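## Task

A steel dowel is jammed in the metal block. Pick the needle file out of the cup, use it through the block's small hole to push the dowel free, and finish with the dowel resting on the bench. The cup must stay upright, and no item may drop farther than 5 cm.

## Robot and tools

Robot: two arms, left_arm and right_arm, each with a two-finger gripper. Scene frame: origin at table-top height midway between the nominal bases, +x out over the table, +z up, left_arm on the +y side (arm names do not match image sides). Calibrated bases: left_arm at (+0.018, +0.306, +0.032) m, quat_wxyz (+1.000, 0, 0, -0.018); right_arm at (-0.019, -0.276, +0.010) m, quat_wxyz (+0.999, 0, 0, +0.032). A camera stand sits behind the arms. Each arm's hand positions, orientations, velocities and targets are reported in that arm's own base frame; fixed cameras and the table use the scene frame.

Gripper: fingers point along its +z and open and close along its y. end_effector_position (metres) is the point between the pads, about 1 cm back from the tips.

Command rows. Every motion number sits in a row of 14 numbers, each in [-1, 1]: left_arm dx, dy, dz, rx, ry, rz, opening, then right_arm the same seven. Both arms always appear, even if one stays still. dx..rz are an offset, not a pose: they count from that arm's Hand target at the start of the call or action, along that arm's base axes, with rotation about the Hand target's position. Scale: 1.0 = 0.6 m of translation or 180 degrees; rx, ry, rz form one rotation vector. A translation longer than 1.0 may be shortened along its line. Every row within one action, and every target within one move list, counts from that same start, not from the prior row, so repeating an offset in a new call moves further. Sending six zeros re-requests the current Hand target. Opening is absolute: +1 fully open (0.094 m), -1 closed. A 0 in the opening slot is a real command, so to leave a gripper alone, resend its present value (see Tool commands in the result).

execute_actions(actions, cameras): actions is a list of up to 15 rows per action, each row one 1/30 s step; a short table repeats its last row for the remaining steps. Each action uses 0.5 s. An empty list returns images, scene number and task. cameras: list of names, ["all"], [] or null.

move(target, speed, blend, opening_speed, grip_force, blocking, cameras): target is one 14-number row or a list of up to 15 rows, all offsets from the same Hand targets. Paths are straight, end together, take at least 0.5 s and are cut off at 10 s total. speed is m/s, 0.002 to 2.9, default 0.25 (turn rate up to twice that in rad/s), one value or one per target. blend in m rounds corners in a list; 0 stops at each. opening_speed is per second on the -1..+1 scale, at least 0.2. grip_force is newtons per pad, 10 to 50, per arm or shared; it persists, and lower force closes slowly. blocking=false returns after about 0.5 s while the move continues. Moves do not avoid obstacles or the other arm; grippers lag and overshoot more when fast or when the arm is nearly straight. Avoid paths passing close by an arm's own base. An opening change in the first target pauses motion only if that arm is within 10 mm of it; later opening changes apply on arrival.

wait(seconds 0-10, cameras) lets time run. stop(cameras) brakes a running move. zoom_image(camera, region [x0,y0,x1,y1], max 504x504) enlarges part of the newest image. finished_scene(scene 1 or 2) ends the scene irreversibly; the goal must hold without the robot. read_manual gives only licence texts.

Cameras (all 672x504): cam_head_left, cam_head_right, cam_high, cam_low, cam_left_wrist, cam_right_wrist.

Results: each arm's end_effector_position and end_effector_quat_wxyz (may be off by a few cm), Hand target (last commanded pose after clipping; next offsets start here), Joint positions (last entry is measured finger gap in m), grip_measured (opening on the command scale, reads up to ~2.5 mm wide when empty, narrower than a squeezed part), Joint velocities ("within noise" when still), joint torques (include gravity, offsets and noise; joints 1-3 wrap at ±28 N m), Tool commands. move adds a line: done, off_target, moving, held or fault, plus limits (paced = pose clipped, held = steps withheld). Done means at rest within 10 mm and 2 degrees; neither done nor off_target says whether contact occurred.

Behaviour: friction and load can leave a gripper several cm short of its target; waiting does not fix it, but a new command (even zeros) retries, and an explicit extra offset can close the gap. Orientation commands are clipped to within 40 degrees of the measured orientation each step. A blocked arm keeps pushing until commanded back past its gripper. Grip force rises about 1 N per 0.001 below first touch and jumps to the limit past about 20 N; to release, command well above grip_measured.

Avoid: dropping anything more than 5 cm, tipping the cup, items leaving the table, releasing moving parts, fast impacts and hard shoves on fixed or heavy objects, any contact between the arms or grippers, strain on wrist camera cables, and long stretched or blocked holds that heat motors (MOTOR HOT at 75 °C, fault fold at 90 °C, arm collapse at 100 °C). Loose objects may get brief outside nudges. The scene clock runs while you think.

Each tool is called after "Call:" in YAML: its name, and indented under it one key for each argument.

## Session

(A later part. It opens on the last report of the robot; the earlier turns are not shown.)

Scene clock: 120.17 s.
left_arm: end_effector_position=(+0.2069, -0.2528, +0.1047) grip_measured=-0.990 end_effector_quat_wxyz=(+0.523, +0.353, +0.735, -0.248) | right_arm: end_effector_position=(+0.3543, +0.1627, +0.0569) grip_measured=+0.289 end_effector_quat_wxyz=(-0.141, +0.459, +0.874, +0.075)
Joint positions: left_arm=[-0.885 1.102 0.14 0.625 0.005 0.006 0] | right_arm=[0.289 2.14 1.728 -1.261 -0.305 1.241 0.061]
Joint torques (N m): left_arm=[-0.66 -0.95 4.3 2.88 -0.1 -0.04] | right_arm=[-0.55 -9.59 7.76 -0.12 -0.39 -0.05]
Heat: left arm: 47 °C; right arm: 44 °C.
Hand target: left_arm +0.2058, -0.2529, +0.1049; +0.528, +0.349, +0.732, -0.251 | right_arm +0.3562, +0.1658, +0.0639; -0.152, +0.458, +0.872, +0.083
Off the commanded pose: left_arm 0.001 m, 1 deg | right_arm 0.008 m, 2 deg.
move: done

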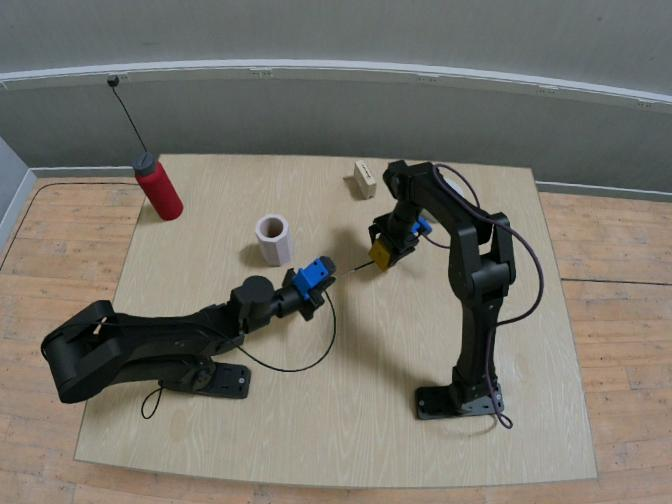

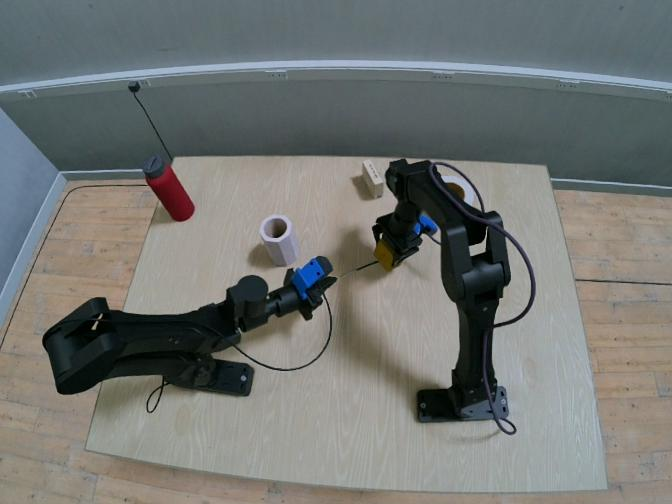

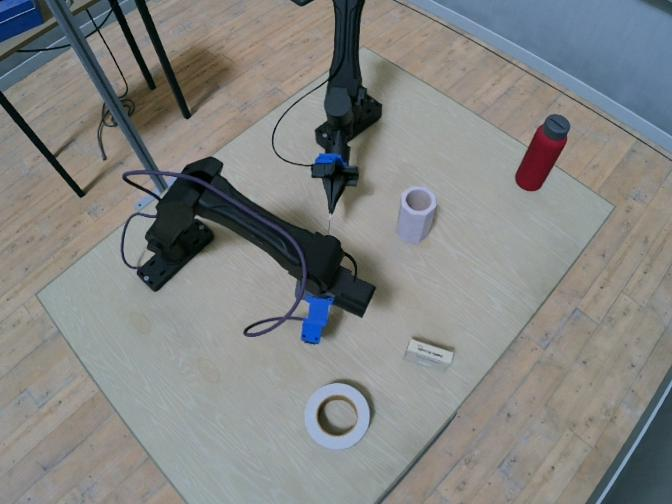

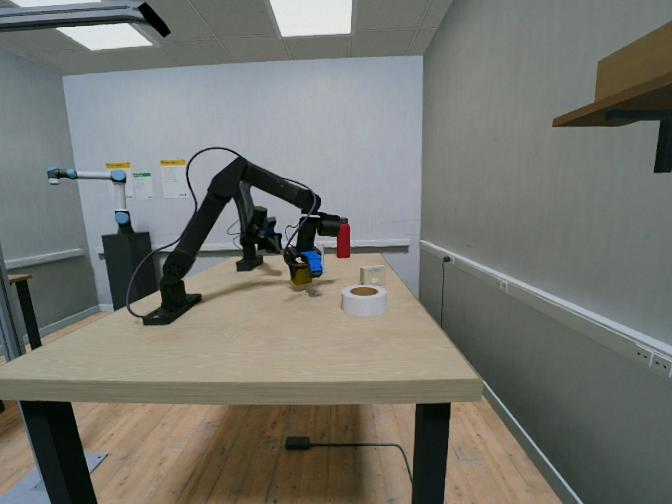

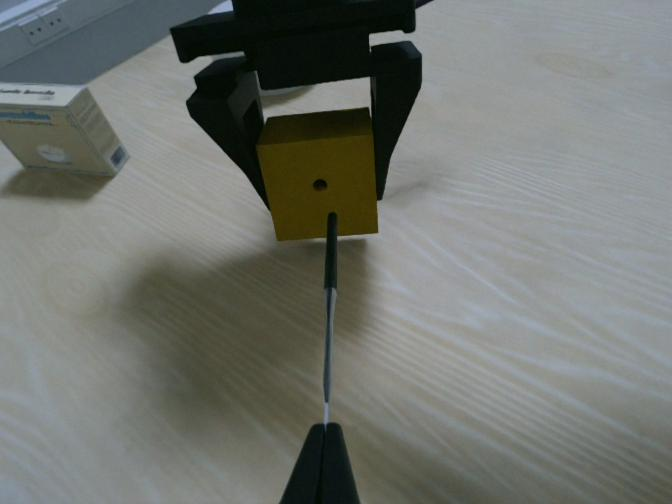

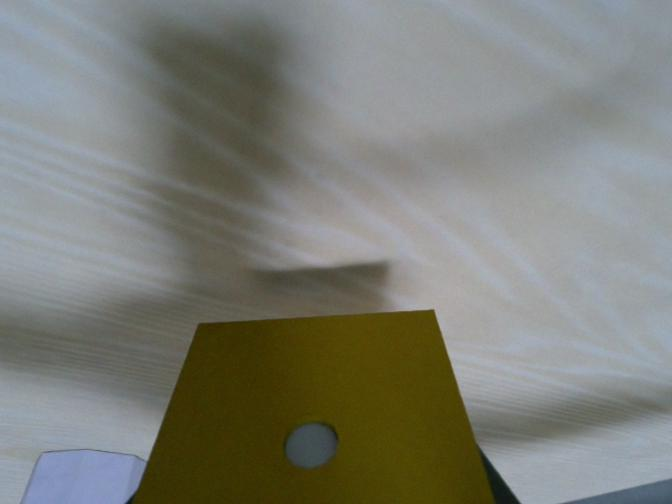

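Call:
move:
  target: [0.0318, -0.0108, -0.0097, 0, 0, -0.0067, -1, 0, 0, 0, 0, 0, 0, 0.1]
  speed: 0.05
  cameras: ["cam_left_wrist", "cam_head_left"]

Call:
zoom_image:
  camera: "cam_left_wrist"
  region: [240, 110, 400, 270]

Scene clock: 123.93 s.
left_arm: end_effector_position=(+0.2178, -0.2520, +0.0844) grip_measured=-0.990 end_effector_quat_wxyz=(+0.507, +0.359, +0.743, -0.248) | right_arm: end_effector_position=(+0.3543, +0.1627, +0.0569) grip_measured=+0.289 end_effector_quat_wxyz=(-0.141, +0.459, +0.874, +0.075)
Joint positions: left_arm=[-0.816 1.26 0.14 0.747 0.084 0.028 0] | right_arm=[0.289 2.14 1.728 -1.261 -0.305 1.241 0.061]
Joint torques (N m): left_arm=[0.57 -1.43 6.57 2.84 0.12 0.08] | right_arm=[-0.53 -9.69 7.86 -0.13 -0.41 -0.04]
Heat: left arm: 48 °C; right arm: 44 °C.
Hand target: left_arm +0.2249, -0.2594, +0.0992; +0.526, +0.357, +0.728, -0.257 | right_arm +0.3562, +0.1658, +0.0639; -0.152, +0.458, +0.872, +0.083
Off the commanded pose: left_arm 0.018 m, 3 deg | right_arm 0.008 m, 2 deg.
move: off_target (left_arm)
Images, in order (width x height): cam_head_left 672x504, cam_left_wrist 672x504.

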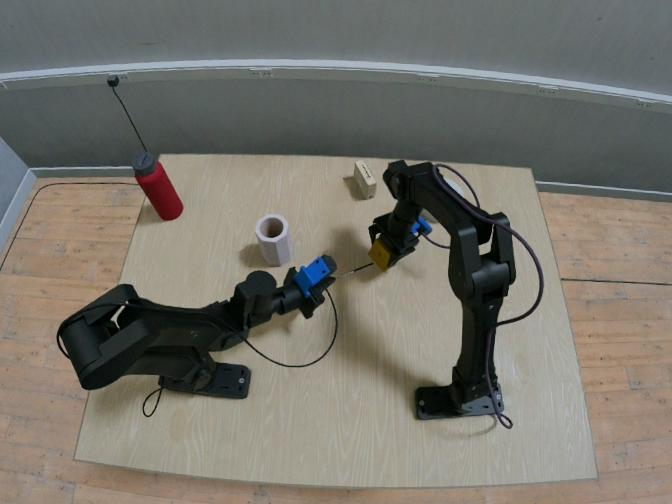

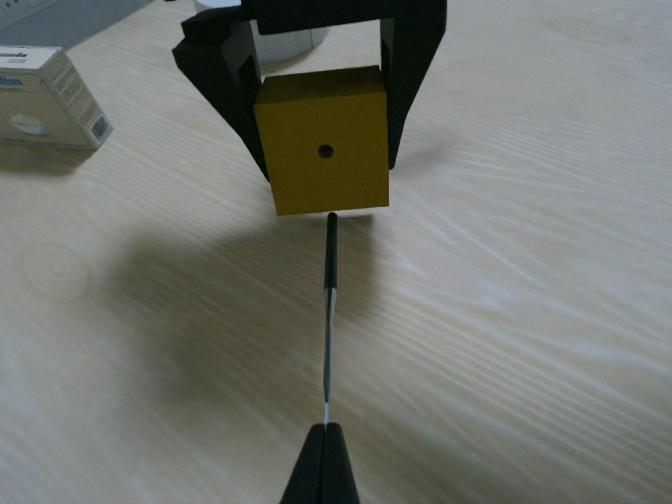

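Scaled by 3.150.

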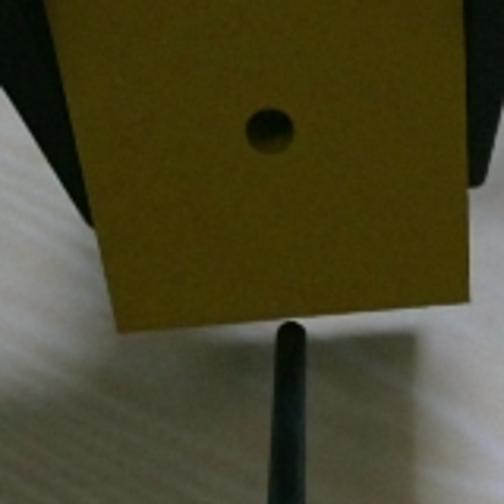

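Call:
move:
  target: [0.0017, 0.0075, 0.0333, 0, 0, 0, -1, 0, 0, 0, 0, 0, 0, 0.1]
  speed: 0.05
  cameras: ["cam_left_wrist"]

Call:
zoom_image:
  camera: "cam_left_wrist"
  region: [240, 60, 400, 260]

Scene clock: 126.77 s.
left_arm: end_effector_position=(+0.2187, -0.2478, +0.0959) grip_measured=-0.990 end_effector_quat_wxyz=(+0.502, +0.360, +0.746, -0.247) | right_arm: end_effector_position=(+0.3543, +0.1627, +0.0569) grip_measured=+0.289 end_effector_quat_wxyz=(-0.141, +0.459, +0.874, +0.075)
Joint positions: left_arm=[-0.794 1.15 0.17 0.595 0.105 0.035 0] | right_arm=[0.289 2.14 1.728 -1.261 -0.305 1.241 0.061]
Joint torques (N m): left_arm=[0.54 -3.59 8.08 2.46 0.12 0.06] | right_arm=[-0.43 -9.77 7.94 -0.09 -0.39 -0.04]
Heat: left arm: 48 °C; right arm: 45 °C.
Hand target: left_arm +0.2258, -0.2550, +0.1192; +0.526, +0.357, +0.728, -0.257 | right_arm +0.3562, +0.1658, +0.0639; -0.152, +0.458, +0.872, +0.083
Off the commanded pose: left_arm 0.025 m, 4 deg | right_arm 0.008 m, 2 deg.
move: off_target (left_arm)
Images, in order (width x height): cam_left_wrist 672x504.

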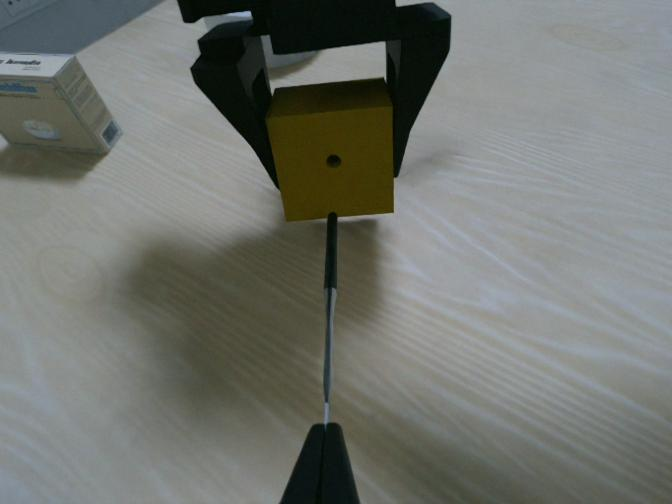

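Scaled by 2.520.

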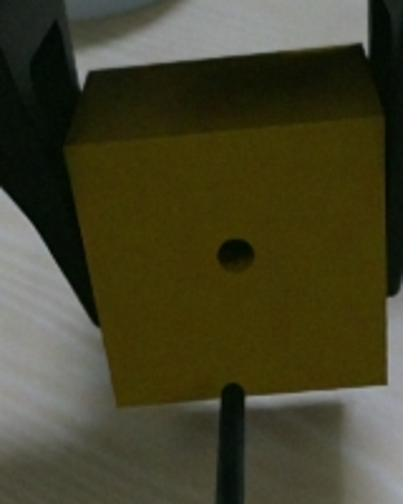

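Call:
move:
  target: [0.004, -0.005, 0.019, -0.0149, -0.0116, 0, -1, 0, 0, 0, 0, 0, 0, 0.1]
  speed: 0.05
  cameras: ["cam_left_wrist"]

Call:
zoom_image:
  camera: "cam_left_wrist"
  region: [240, 80, 400, 280]

Scene clock: 129.30 s.
left_arm: end_effector_position=(+0.2212, -0.2510, +0.1067) grip_measured=-0.990 end_effector_quat_wxyz=(+0.520, +0.356, +0.733, -0.254) | right_arm: end_effector_position=(+0.3543, +0.1627, +0.0569) grip_measured=+0.289 end_effector_quat_wxyz=(-0.141, +0.459, +0.874, +0.075)
Joint positions: left_arm=[-0.794 1.15 0.17 0.642 0.107 0.035 0] | right_arm=[0.289 2.14 1.728 -1.261 -0.305 1.241 0.061]
Joint torques (N m): left_arm=[0.64 -2.73 7.27 2.88 0.15 -0.01] | right_arm=[-0.49 -9.73 7.92 -0.1 -0.41 -0.07]
Heat: left arm: 49 °C; right arm: 45 °C.
Hand target: left_arm +0.2282, -0.2580, +0.1306; +0.547, +0.349, +0.712, -0.268 | right_arm +0.3562, +0.1658, +0.0639; -0.152, +0.458, +0.872, +0.083
Off the commanded pose: left_arm 0.026 m, 4 deg | right_arm 0.008 m, 2 deg.
move: off_target (left_arm)
Images, in order (width x height): cam_left_wrist 672x504.

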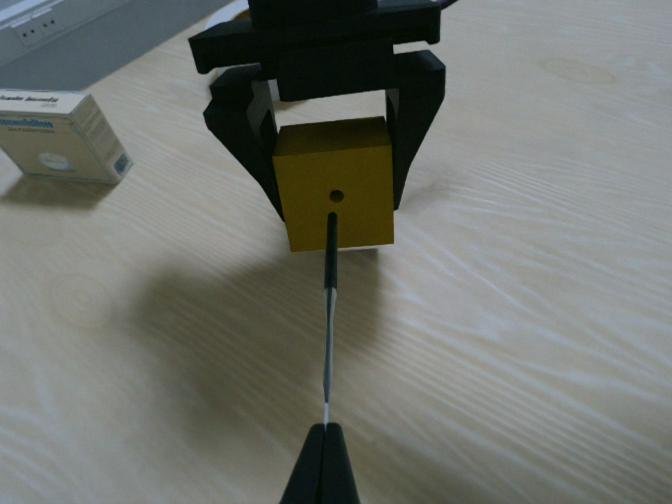

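Scaled by 2.520.

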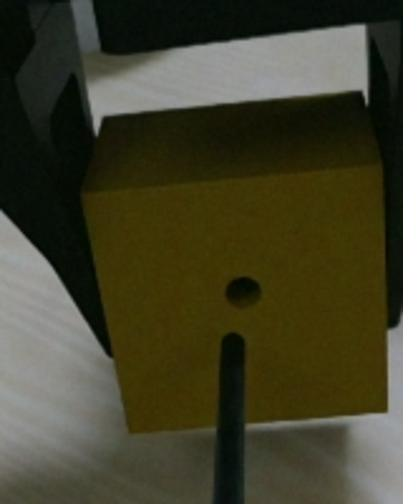

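Call:
move:
  target: [0.0077, -0.015, -0.0032, 0, 0, 0, -1, 0, 0, 0, 0, 0, 0, 0.1]
  speed: 0.05
  cameras: ["cam_left_wrist"]

Call:
zoom_image:
  camera: "cam_left_wrist"
  region: [240, 80, 400, 280]

Scene clock: 133.03 s.
left_arm: end_effector_position=(+0.2245, -0.2560, +0.1071) grip_measured=-0.990 end_effector_quat_wxyz=(+0.523, +0.357, +0.730, -0.257) | right_arm: end_effector_position=(+0.3543, +0.1627, +0.0569) grip_measured=+0.289 end_effector_quat_wxyz=(-0.141, +0.459, +0.874, +0.075)
Joint positions: left_arm=[-0.797 1.197 0.181 0.687 0.107 0.035 0] | right_arm=[0.289 2.14 1.728 -1.261 -0.305 1.241 0.061]
Joint torques (N m): left_arm=[-0.57 -1.46 8.18 2.88 -0.04 -0.07] | right_arm=[-0.54 -9.62 7.92 -0.12 -0.39 -0.02]
Heat: left arm: 49 °C; right arm: 45 °C.
Hand target: left_arm +0.2329, -0.2669, +0.1286; +0.547, +0.349, +0.712, -0.267 | right_arm +0.3562, +0.1658, +0.0639; -0.152, +0.458, +0.872, +0.083
Off the commanded pose: left_arm 0.026 m, 4 deg | right_arm 0.008 m, 2 deg.
move: off_target (left_arm)
Images, in order (width x height): cam_left_wrist 672x504.

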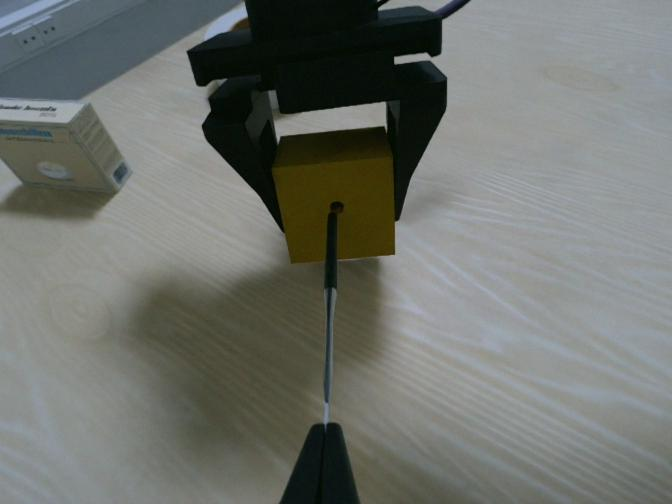

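Scaled by 2.520.

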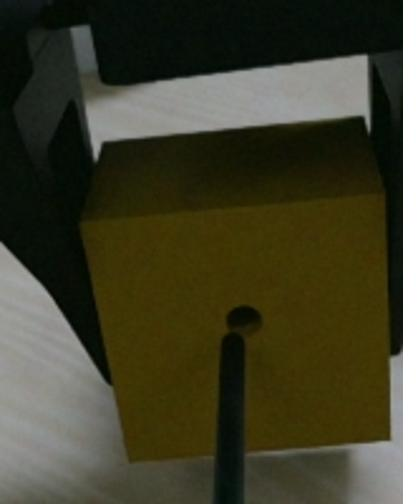

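Call:
move:
  target: [0.0022, -0.0092, -0.0057, 0, 0, 0, -1, 0, 0, 0, 0, 0, 0, 0.1]
  speed: 0.05
  cameras: ["cam_left_wrist"]

Call:
zoom_image:
  camera: "cam_left_wrist"
  region: [280, 140, 400, 280]

Scene clock: 135.50 s.
left_arm: end_effector_position=(+0.2257, -0.2619, +0.1047) grip_measured=-0.990 end_effector_quat_wxyz=(+0.524, +0.358, +0.729, -0.258) | right_arm: end_effector_position=(+0.3543, +0.1627, +0.0569) grip_measured=+0.289 end_effector_quat_wxyz=(-0.141, +0.459, +0.874, +0.075)
Joint positions: left_arm=[-0.813 1.248 0.189 0.732 0.095 0.031 0] | right_arm=[0.289 2.14 1.728 -1.261 -0.305 1.241 0.061]
Joint torques (N m): left_arm=[-0.59 -1.59 7.92 2.88 -0.07 -0.07] | right_arm=[-0.49 -9.65 7.97 -0.13 -0.4 -0.03]
Heat: left arm: 49 °C; right arm: 45 °C.
Hand target: left_arm +0.2343, -0.2724, +0.1252; +0.547, +0.349, +0.712, -0.267 | right_arm +0.3562, +0.1658, +0.0639; -0.152, +0.458, +0.872, +0.083
Off the commanded pose: left_arm 0.025 m, 4 deg | right_arm 0.008 m, 2 deg.
move: off_target (left_arm)
Images, in order (width x height): cam_left_wrist 672x504.

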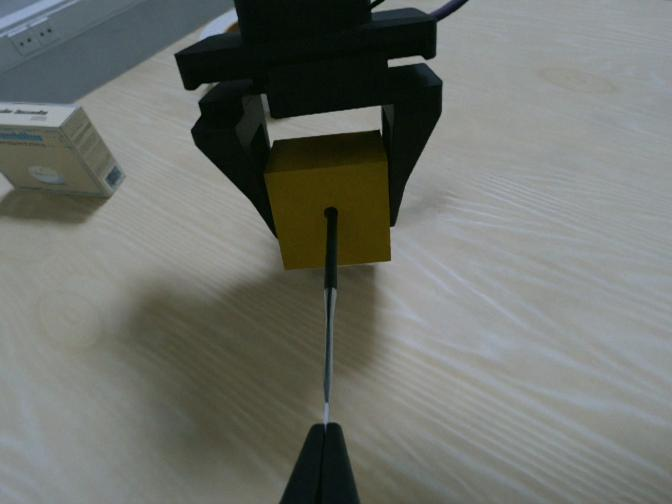

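Scaled by 3.600.

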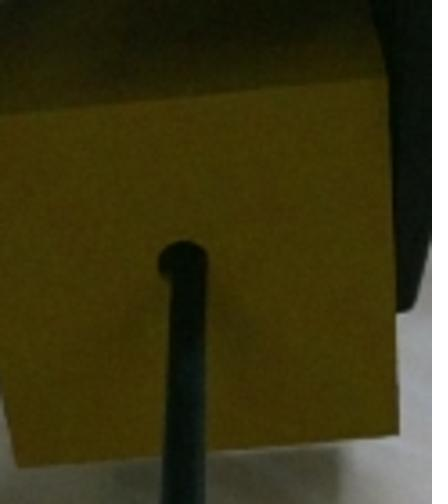

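Call:
move:
  target: [0.0058, -0.0043, -0.0072, 0, 0, 0, -1, 0, 0, 0, 0, 0, 0, 0.1]
  speed: 0.04
  cameras: ["cam_left_wrist"]

Call:
zoom_image:
  camera: "cam_left_wrist"
  region: [280, 140, 400, 280]

Scene clock: 137.40 s.
left_arm: end_effector_position=(+0.2277, -0.2639, +0.0999) grip_measured=-0.990 end_effector_quat_wxyz=(+0.523, +0.358, +0.730, -0.257) | right_arm: end_effector_position=(+0.3550, +0.1611, +0.0568) grip_measured=+0.289 end_effector_quat_wxyz=(-0.141, +0.461, +0.873, +0.074)
Joint positions: left_arm=[-0.813 1.295 0.189 0.777 0.095 0.031 0] | right_arm=[0.285 2.14 1.728 -1.261 -0.303 1.241 0.061]
Joint torques (N m): left_arm=[-0.23 -1.65 8.01 2.88 0 -0.05] | right_arm=[-0.08 -9.69 7.86 -0.11 -0.41 -0.05]
Heat: left arm: 49 °C; right arm: 46 °C.
Hand target: left_arm +0.2377, -0.2749, +0.1209; +0.547, +0.349, +0.712, -0.267 | right_arm +0.3562, +0.1657, +0.0639; -0.152, +0.459, +0.872, +0.082
Off the commanded pose: left_arm 0.026 m, 4 deg | right_arm 0.009 m, 2 deg.
move: off_target (left_arm)
Images, in order (width x height): cam_left_wrist 672x504.

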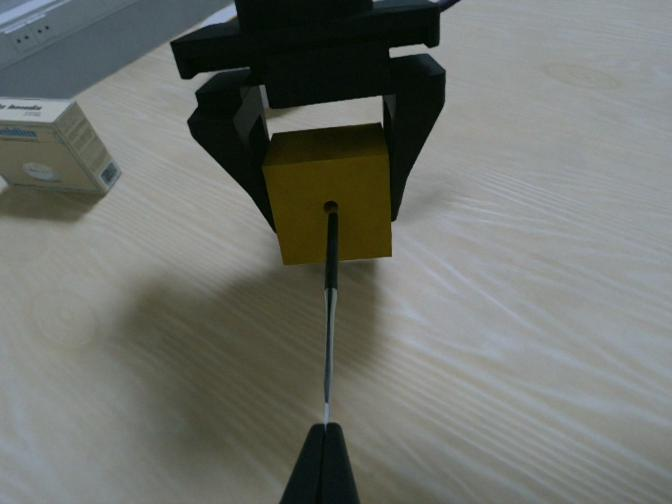

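Scaled by 3.600.

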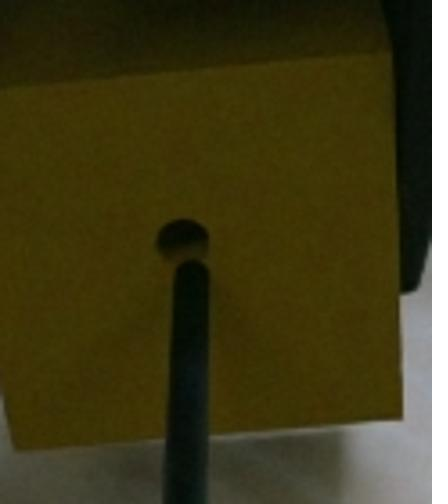

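Call:
move:
  target: [0.0012, 0.002, 0.0085, 0, 0, 0, -1, 0, 0, 0, 0, 0, 0, 0.1]
  speed: 0.04
  cameras: ["cam_left_wrist"]

Call:
zoom_image:
  camera: "cam_left_wrist"
  region: [280, 140, 400, 280]

Scene clock: 142.40 s.
left_arm: end_effector_position=(+0.2288, -0.2651, +0.1010) grip_measured=-0.990 end_effector_quat_wxyz=(+0.522, +0.358, +0.730, -0.257) | right_arm: end_effector_position=(+0.3553, +0.1601, +0.0565) grip_measured=+0.289 end_effector_quat_wxyz=(-0.139, +0.461, +0.873, +0.072)
Joint positions: left_arm=[-0.813 1.295 0.199 0.766 0.095 0.031 0] | right_arm=[0.285 2.14 1.728 -1.261 -0.297 1.241 0.061]
Joint torques (N m): left_arm=[0.4 -3.78 8.1 2.56 0.06 -0.03] | right_arm=[-0.08 -9.72 7.95 -0.1 -0.47 -0.04]
Heat: left arm: 50 °C; right arm: 46 °C.
Hand target: left_arm +0.2385, -0.2738, +0.1261; +0.547, +0.349, +0.712, -0.267 | right_arm +0.3562, +0.1657, +0.0639; -0.152, +0.459, +0.872, +0.082
Off the commanded pose: left_arm 0.028 m, 4 deg | right_arm 0.009 m, 2 deg.
move: off_target (left_arm)
Images, in order (width x height): cam_left_wrist 672x504.

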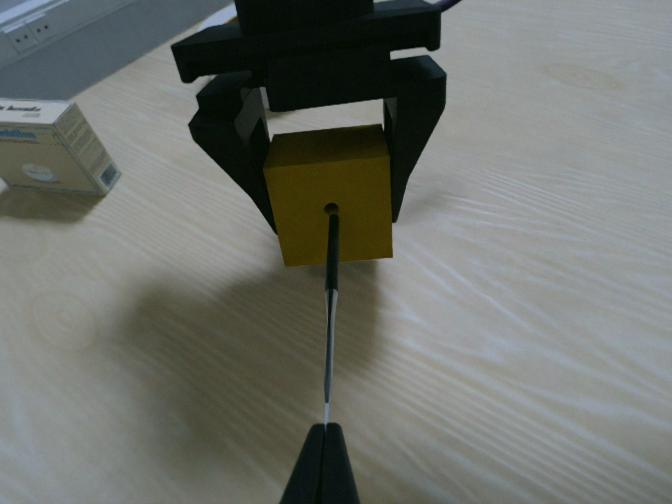

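Scaled by 3.600.

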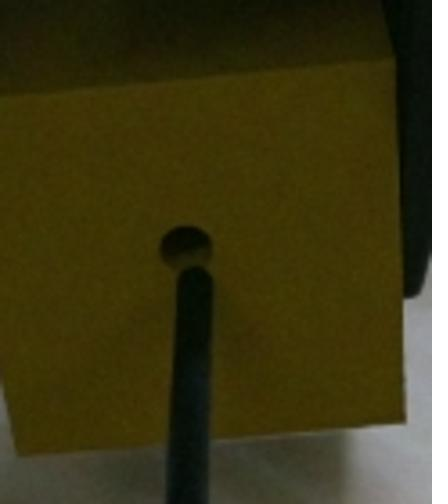

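Call:
move:
  target: [-0.0095, 0.0115, 0.015, 0, 0, 0, -1, 0, 0, 0, 0, 0, 0, 0.1]
  speed: 0.04
  cameras: ["cam_left_wrist"]

Call:
zoom_image:
  camera: "cam_left_wrist"
  region: [280, 140, 400, 280]

Scene clock: 143.97 s.
left_arm: end_effector_position=(+0.2251, -0.2603, +0.1096) grip_measured=-0.990 end_effector_quat_wxyz=(+0.523, +0.357, +0.730, -0.257) | right_arm: end_effector_position=(+0.3549, +0.1613, +0.0569) grip_measured=+0.289 end_effector_quat_wxyz=(-0.141, +0.461, +0.873, +0.075)
Joint positions: left_arm=[-0.811 1.204 0.199 0.676 0.095 0.031 0] | right_arm=[0.285 2.14 1.728 -1.261 -0.305 1.241 0.061]
Joint torques (N m): left_arm=[0.49 -4.15 8.05 2.51 0.09 -0.01] | right_arm=[-0.17 -9.57 7.92 -0.14 -0.42 -0.03]
Heat: left arm: 50 °C; right arm: 46 °C.
Hand target: left_arm +0.2327, -0.2669, +0.1352; +0.547, +0.349, +0.712, -0.267 | right_arm +0.3562, +0.1658, +0.0638; -0.152, +0.459, +0.872, +0.083
Off the commanded pose: left_arm 0.027 m, 4 deg | right_arm 0.008 m, 2 deg.
move: off_target (left_arm)
Images, in order (width x height): cam_left_wrist 672x504.

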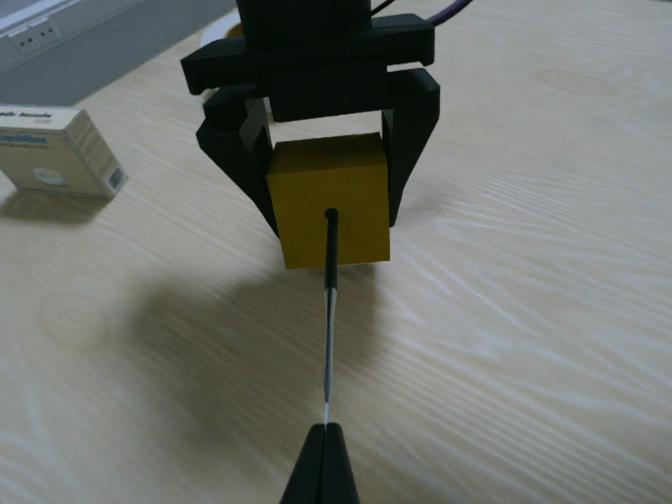

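Scaled by 3.600.

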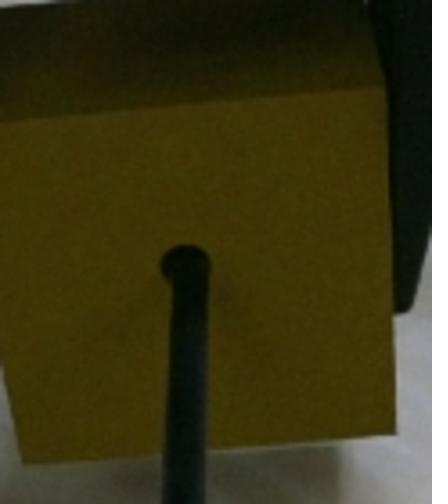

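Call:
move:
  target: [0.006, -0.0075, -0.005, 0, 0, 0, -1, 0, 0, 0, 0, 0, 0, 0.1]
  speed: 0.04
  cameras: ["cam_left_wrist"]

Call:
zoom_image:
  camera: "cam_left_wrist"
  region: [280, 140, 400, 280]

Scene clock: 146.33 s.
left_arm: end_effector_position=(+0.2266, -0.2618, +0.1105) grip_measured=-0.990 end_effector_quat_wxyz=(+0.523, +0.357, +0.730, -0.257) | right_arm: end_effector_position=(+0.3549, +0.1613, +0.0569) grip_measured=+0.289 end_effector_quat_wxyz=(-0.141, +0.461, +0.873, +0.075)
Joint positions: left_arm=[-0.811 1.213 0.207 0.678 0.095 0.031 0] | right_arm=[0.285 2.14 1.728 -1.261 -0.305 1.241 0.061]
Joint torques (N m): left_arm=[0.31 -1.52 8.13 2.87 0.04 -0.03] | right_arm=[-0.1 -9.7 7.92 -0.12 -0.41 -0.03]
Heat: left arm: 50 °C; right arm: 46 °C.
Hand target: left_arm +0.2363, -0.2714, +0.1319; +0.547, +0.349, +0.712, -0.267 | right_arm +0.3562, +0.1658, +0.0638; -0.152, +0.459, +0.872, +0.083
Off the commanded pose: left_arm 0.026 m, 4 deg | right_arm 0.008 m, 2 deg.
move: off_target (left_arm)
Images, in order (width x height): cam_left_wrist 672x504.

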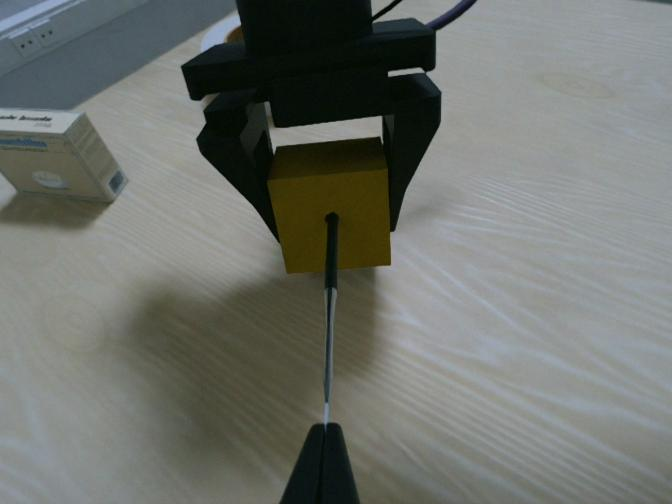

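Scaled by 3.600.

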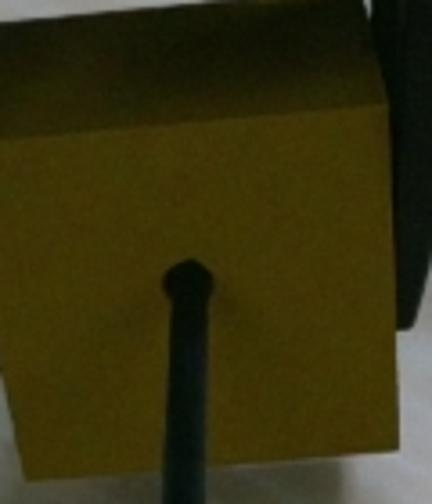

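Call:
move:
  target: [0.003, -0.004, -0.014, 0, 0, 0, -1, 0, 0, 0, 0, 0, 0, 0.1]
  speed: 0.04
  cameras: ["cam_left_wrist"]

Call:
zoom_image:
  camera: "cam_left_wrist"
  region: [280, 140, 400, 280]

Scene clock: 147.93 s.
left_arm: end_effector_position=(+0.2298, -0.2652, +0.1047) grip_measured=-0.990 end_effector_quat_wxyz=(+0.524, +0.357, +0.730, -0.257) | right_arm: end_effector_position=(+0.3551, +0.1608, +0.0567) grip_measured=+0.289 end_effector_quat_wxyz=(-0.140, +0.461, +0.873, +0.074)
Joint positions: left_arm=[-0.811 1.28 0.207 0.747 0.095 0.031 0] | right_arm=[0.284 2.14 1.728 -1.261 -0.303 1.241 0.061]
Joint torques (N m): left_arm=[0.13 -1.72 7.19 2.97 0.02 -0.03] | right_arm=[-0.05 -9.61 7.92 -0.11 -0.45 -0.04]
Heat: left arm: 50 °C; right arm: 46 °C.
Hand target: left_arm +0.2381, -0.2738, +0.1235; +0.547, +0.349, +0.712, -0.267 | right_arm +0.3562, +0.1658, +0.0638; -0.152, +0.459, +0.872, +0.083
Off the commanded pose: left_arm 0.022 m, 4 deg | right_arm 0.009 m, 2 deg.
move: off_target (left_arm)
Images, in order (width x height): cam_left_wrist 672x504.

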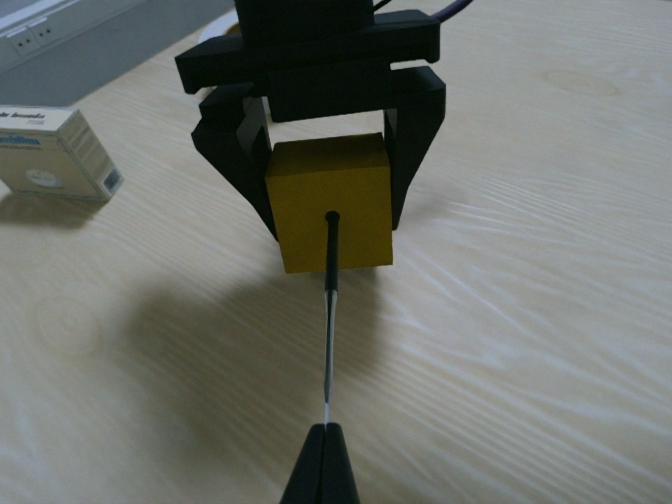

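Scaled by 3.600.

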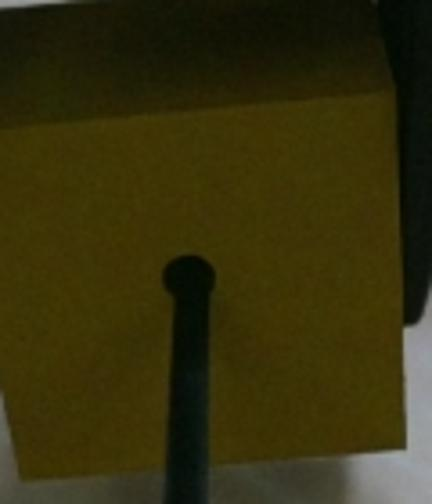

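Call:
zoom_image:
  camera: "cam_left_wrist"
  region: [312, 196, 352, 236]

Scaled by 12.600.

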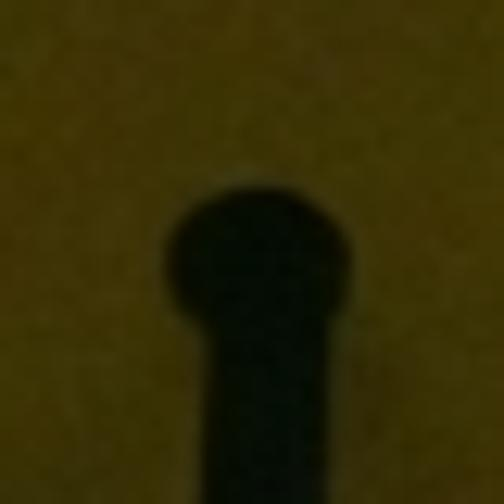

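Call:
move:
  target: [0.0045, -0.0055, -0.005, 0, 0, 0, -1, 0, 0, 0, 0, 0, 0, 0.1]
  speed: 0.04
  cameras: ["cam_left_wrist"]

Call:
zoom_image:
  camera: "cam_left_wrist"
  region: [280, 160, 400, 280]

Scene clock: 150.07 s.
left_arm: end_effector_position=(+0.2318, -0.2673, +0.1015) grip_measured=-0.990 end_effector_quat_wxyz=(+0.525, +0.357, +0.729, -0.257) | right_arm: end_effector_position=(+0.3548, +0.1612, +0.0569) grip_measured=+0.289 end_effector_quat_wxyz=(-0.142, +0.461, +0.873, +0.075)
Joint positions: left_arm=[-0.811 1.321 0.207 0.79 0.095 0.031 0] | right_arm=[0.284 2.14 1.728 -1.261 -0.305 1.241 0.061]
Joint torques (N m): left_arm=[0.01 -1.87 7.46 2.88 0 -0.03] | right_arm=[-0.2 -9.77 7.82 -0.1 -0.38 -0.02]
Heat: left arm: 51 °C; right arm: 46 °C.
Hand target: left_arm +0.2408, -0.2771, +0.1206; +0.547, +0.349, +0.712, -0.267 | right_arm +0.3562, +0.1657, +0.0639; -0.152, +0.459, +0.872, +0.083
Off the commanded pose: left_arm 0.023 m, 3 deg | right_arm 0.008 m, 2 deg.
move: off_target (left_arm)
Images, in order (width x height): cam_left_wrist 672x504.

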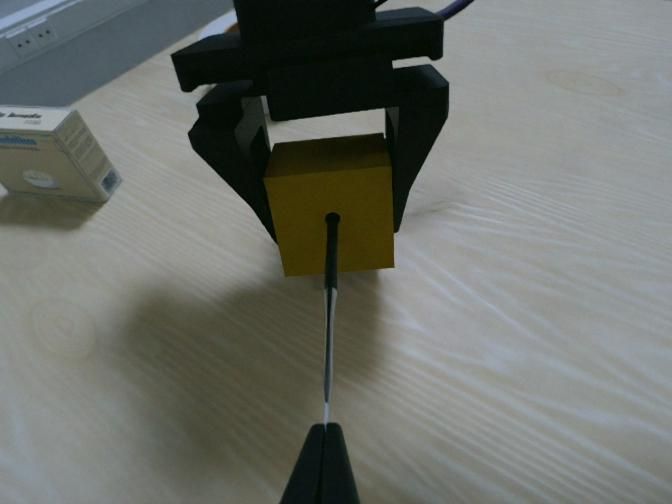

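Scaled by 4.200.

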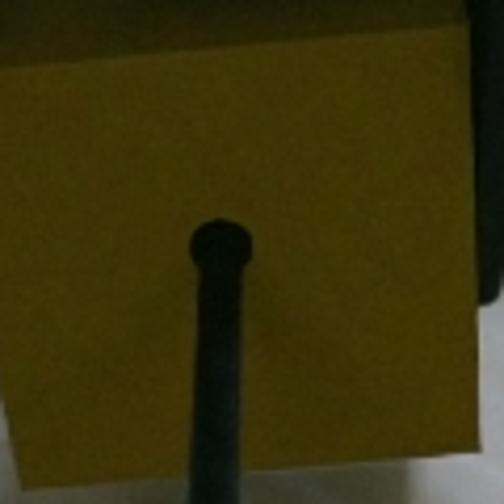

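Call:
move:
  target: [0.008, -0.0098, -0.0042, 0, 0, 0, -1, 0, 0, 0, 0, 0, 0, 0.1]
  speed: 0.04
  cameras: ["cam_left_wrist"]

Call:
zoom_image:
  camera: "cam_left_wrist"
  region: [240, 140, 420, 440]

Scene clock: 152.20 s.
left_arm: end_effector_position=(+0.2371, -0.2728, +0.0997) grip_measured=-0.990 end_effector_quat_wxyz=(+0.525, +0.356, +0.729, -0.258) | right_arm: end_effector_position=(+0.3548, +0.1612, +0.0569) grip_measured=+0.289 end_effector_quat_wxyz=(-0.142, +0.461, +0.873, +0.075)
Joint positions: left_arm=[-0.811 1.375 0.228 0.824 0.095 0.031 0] | right_arm=[0.284 2.14 1.728 -1.261 -0.305 1.241 0.061]
Joint torques (N m): left_arm=[-0.34 -2.1 7.41 2.87 -0.03 -0.04] | right_arm=[-0.09 -9.62 7.9 -0.11 -0.41 -0.03]
Heat: left arm: 51 °C; right arm: 46 °C.
Hand target: left_arm +0.2456, -0.2830, +0.1181; +0.547, +0.349, +0.712, -0.267 | right_arm +0.3562, +0.1657, +0.0638; -0.152, +0.459, +0.872, +0.082
Off the commanded pose: left_arm 0.023 m, 3 deg | right_arm 0.008 m, 2 deg.
move: off_target (left_arm)
Images, in order (width x height): cam_left_wrist 672x504.

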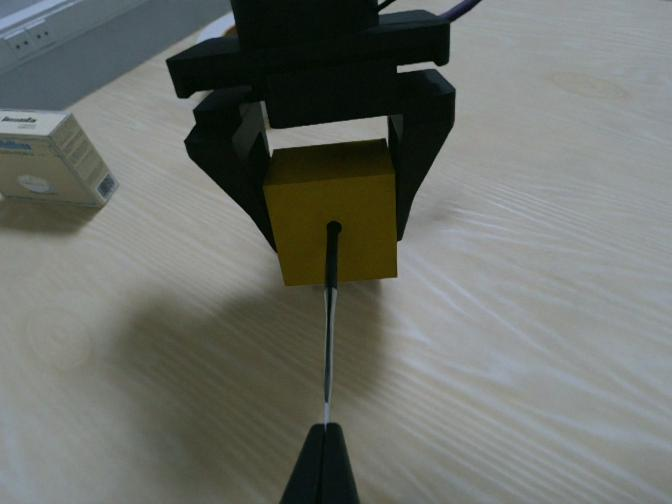

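Scaled by 1.680.

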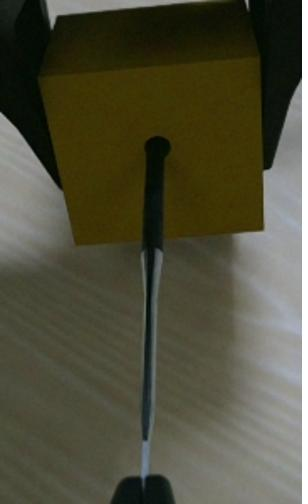

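Call:
move:
  target: [0.0087, -0.0132, -0.0055, 0, 0, 0, -1, 0, 0, 0, 0, 0, 0, 0.1]
  speed: 0.04
  cameras: ["cam_left_wrist", "cam_right_wrist"]

Call:
zoom_image:
  camera: "cam_left_wrist"
  region: [240, 140, 420, 440]

Scene clock: 153.80 s.
left_arm: end_effector_position=(+0.2411, -0.2797, +0.0969) grip_measured=-0.990 end_effector_quat_wxyz=(+0.525, +0.358, +0.727, -0.259) | right_arm: end_effector_position=(+0.3566, +0.1548, +0.0544) grip_measured=+0.289 end_effector_quat_wxyz=(-0.134, +0.464, +0.873, +0.065)
Joint positions: left_arm=[-0.816 1.434 0.249 0.863 0.095 0.03 0] | right_arm=[0.278 2.144 1.728 -1.261 -0.28 1.241 0.061]
Joint torques (N m): left_arm=[-0.5 -2.15 7.64 2.87 -0.07 -0.07] | right_arm=[0.49 -10.11 7.88 -0.1 -0.61 -0.04]
Heat: left arm: 51 °C; right arm: 46 °C.
Hand target: left_arm +0.2508, -0.2909, +0.1149; +0.547, +0.349, +0.712, -0.268 | right_arm +0.3562, +0.1659, +0.0638; -0.152, +0.458, +0.872, +0.082
Off the commanded pose: left_arm 0.023 m, 3 deg | right_arm 0.014 m, 3 deg.
move: off_target (left_arm, right_arm)
Images, in order (width x height): cam_left_wrist 672x504, cam_right_wrist 672x504.

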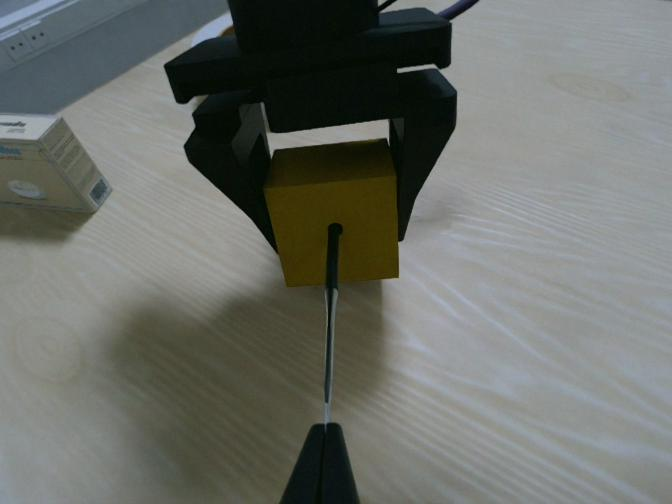

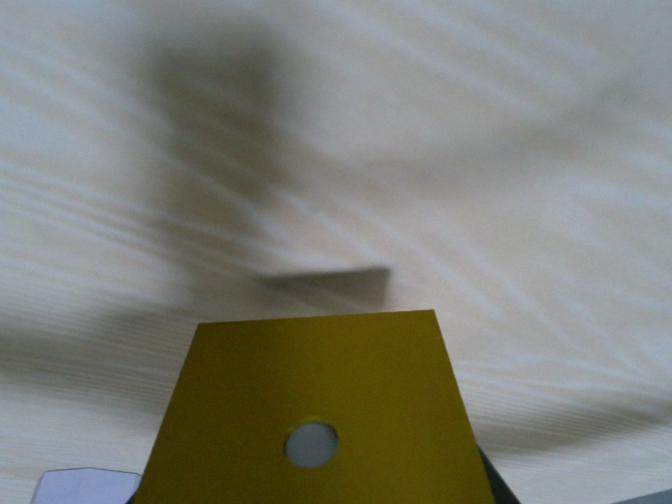

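Scaled by 1.680.

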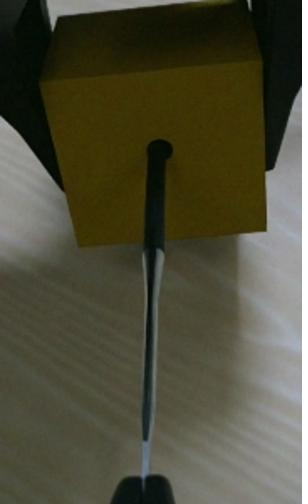

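Call:
move:
  target: [0.0083, -0.0103, -0.0042, 0, 0, 0, -1, -0.0089, 0.013, 0.0053, 0, 0, 0, 0.1]
  speed: 0.03
  cameras: ["cam_left_wrist", "cam_right_wrist"]

Call:
zoom_image:
  camera: "cam_left_wrist"
  region: [240, 140, 420, 440]

Scene clock: 155.63 s.
left_arm: end_effector_position=(+0.2453, -0.2846, +0.0945) grip_measured=-0.990 end_effector_quat_wxyz=(+0.525, +0.358, +0.727, -0.259) | right_arm: end_effector_position=(+0.3606, +0.1499, +0.0525) grip_measured=+0.289 end_effector_quat_wxyz=(-0.119, +0.465, +0.876, +0.057)
Joint positions: left_arm=[-0.817 1.479 0.268 0.89 0.094 0.029 0] | right_arm=[0.278 2.144 1.728 -1.25 -0.247 1.242 0.061]
Joint torques (N m): left_arm=[-0.62 -2.35 8.03 2.82 -0.1 -0.06] | right_arm=[2.35 -11.36 6.93 -0.2 -0.93 0.18]
Heat: left arm: 51 °C; right arm: 46 °C.
Hand target: left_arm +0.2558, -0.2972, +0.1124; +0.547, +0.349, +0.712, -0.268 | right_arm +0.3508, +0.1737, +0.0670; -0.153, +0.458, +0.872, +0.083
Off the commanded pose: left_arm 0.024 m, 3 deg | right_arm 0.030 m, 5 deg.
move: off_target (left_arm, right_arm)
Images, in order (width x height): cam_left_wrist 672x504, cam_right_wrist 672x504.

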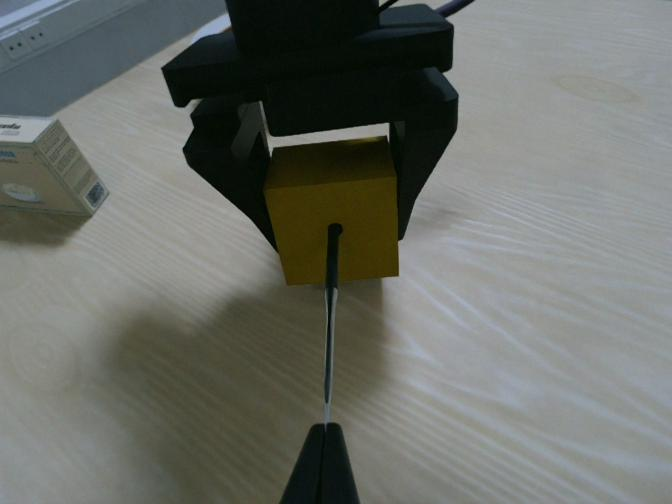

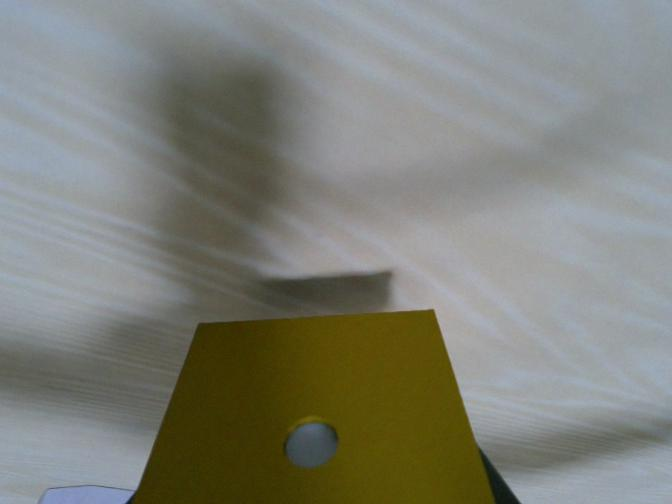

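Scaled by 1.680.

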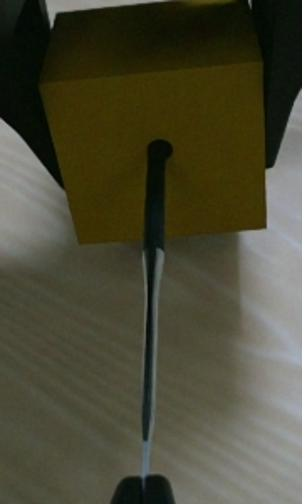

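Call:
move:
  target: [0.0125, -0.0155, -0.0063, 0, 0, 0, -1, -0.0107, 0.0157, 0.0063, 0, 0, 0, 0.1]
  speed: 0.03
  cameras: ["cam_left_wrist", "cam_right_wrist"]

Call:
zoom_image:
  camera: "cam_left_wrist"
  region: [240, 140, 420, 440]

Scene clock: 157.03 s.
left_arm: end_effector_position=(+0.2518, -0.2913, +0.0901) grip_measured=-0.990 end_effector_quat_wxyz=(+0.525, +0.357, +0.729, -0.258) | right_arm: end_effector_position=(+0.3676, +0.1430, +0.0502) grip_measured=+0.289 end_effector_quat_wxyz=(-0.096, +0.475, +0.874, +0.045)
Joint positions: left_arm=[-0.819 1.543 0.297 0.922 0.088 0.028 0] | right_arm=[0.278 2.144 1.728 -1.23 -0.198 1.267 0.061]
Joint torques (N m): left_arm=[-0.83 -2.3 8.51 2.81 -0.07 -0.05] | right_arm=[4.56 -12.79 6.2 -0.38 -1.29 0.12]
Heat: left arm: 51 °C; right arm: 46 °C.
Hand target: left_arm +0.2634, -0.3064, +0.1086; +0.547, +0.349, +0.712, -0.267 | right_arm +0.3443, +0.1831, +0.0708; -0.153, +0.458, +0.872, +0.082
Off the commanded pose: left_arm 0.027 m, 3 deg | right_arm 0.051 m, 8 deg.
move: off_target (left_arm, right_arm)
Images, in order (width x height): cam_left_wrist 672x504, cam_right_wrist 672x504.

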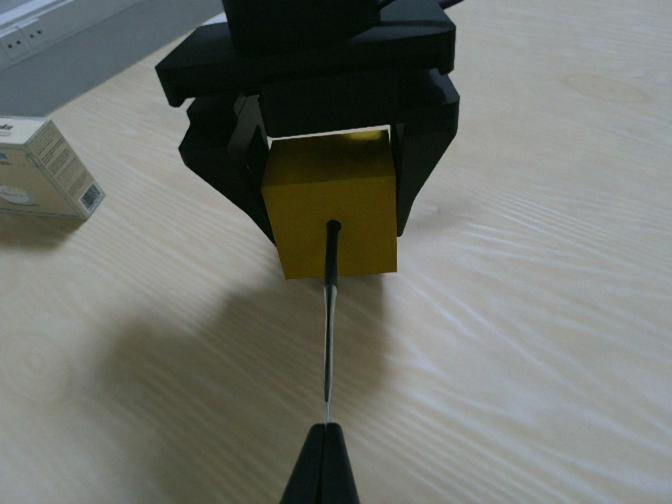

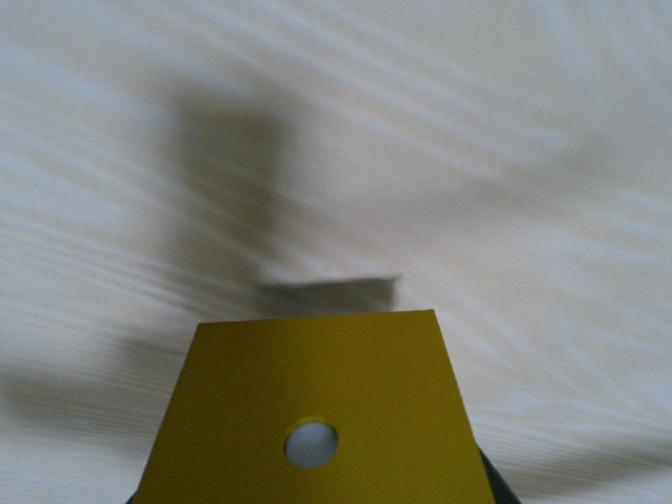

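Scaled by 1.680.

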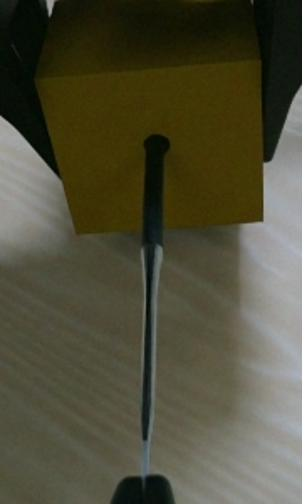

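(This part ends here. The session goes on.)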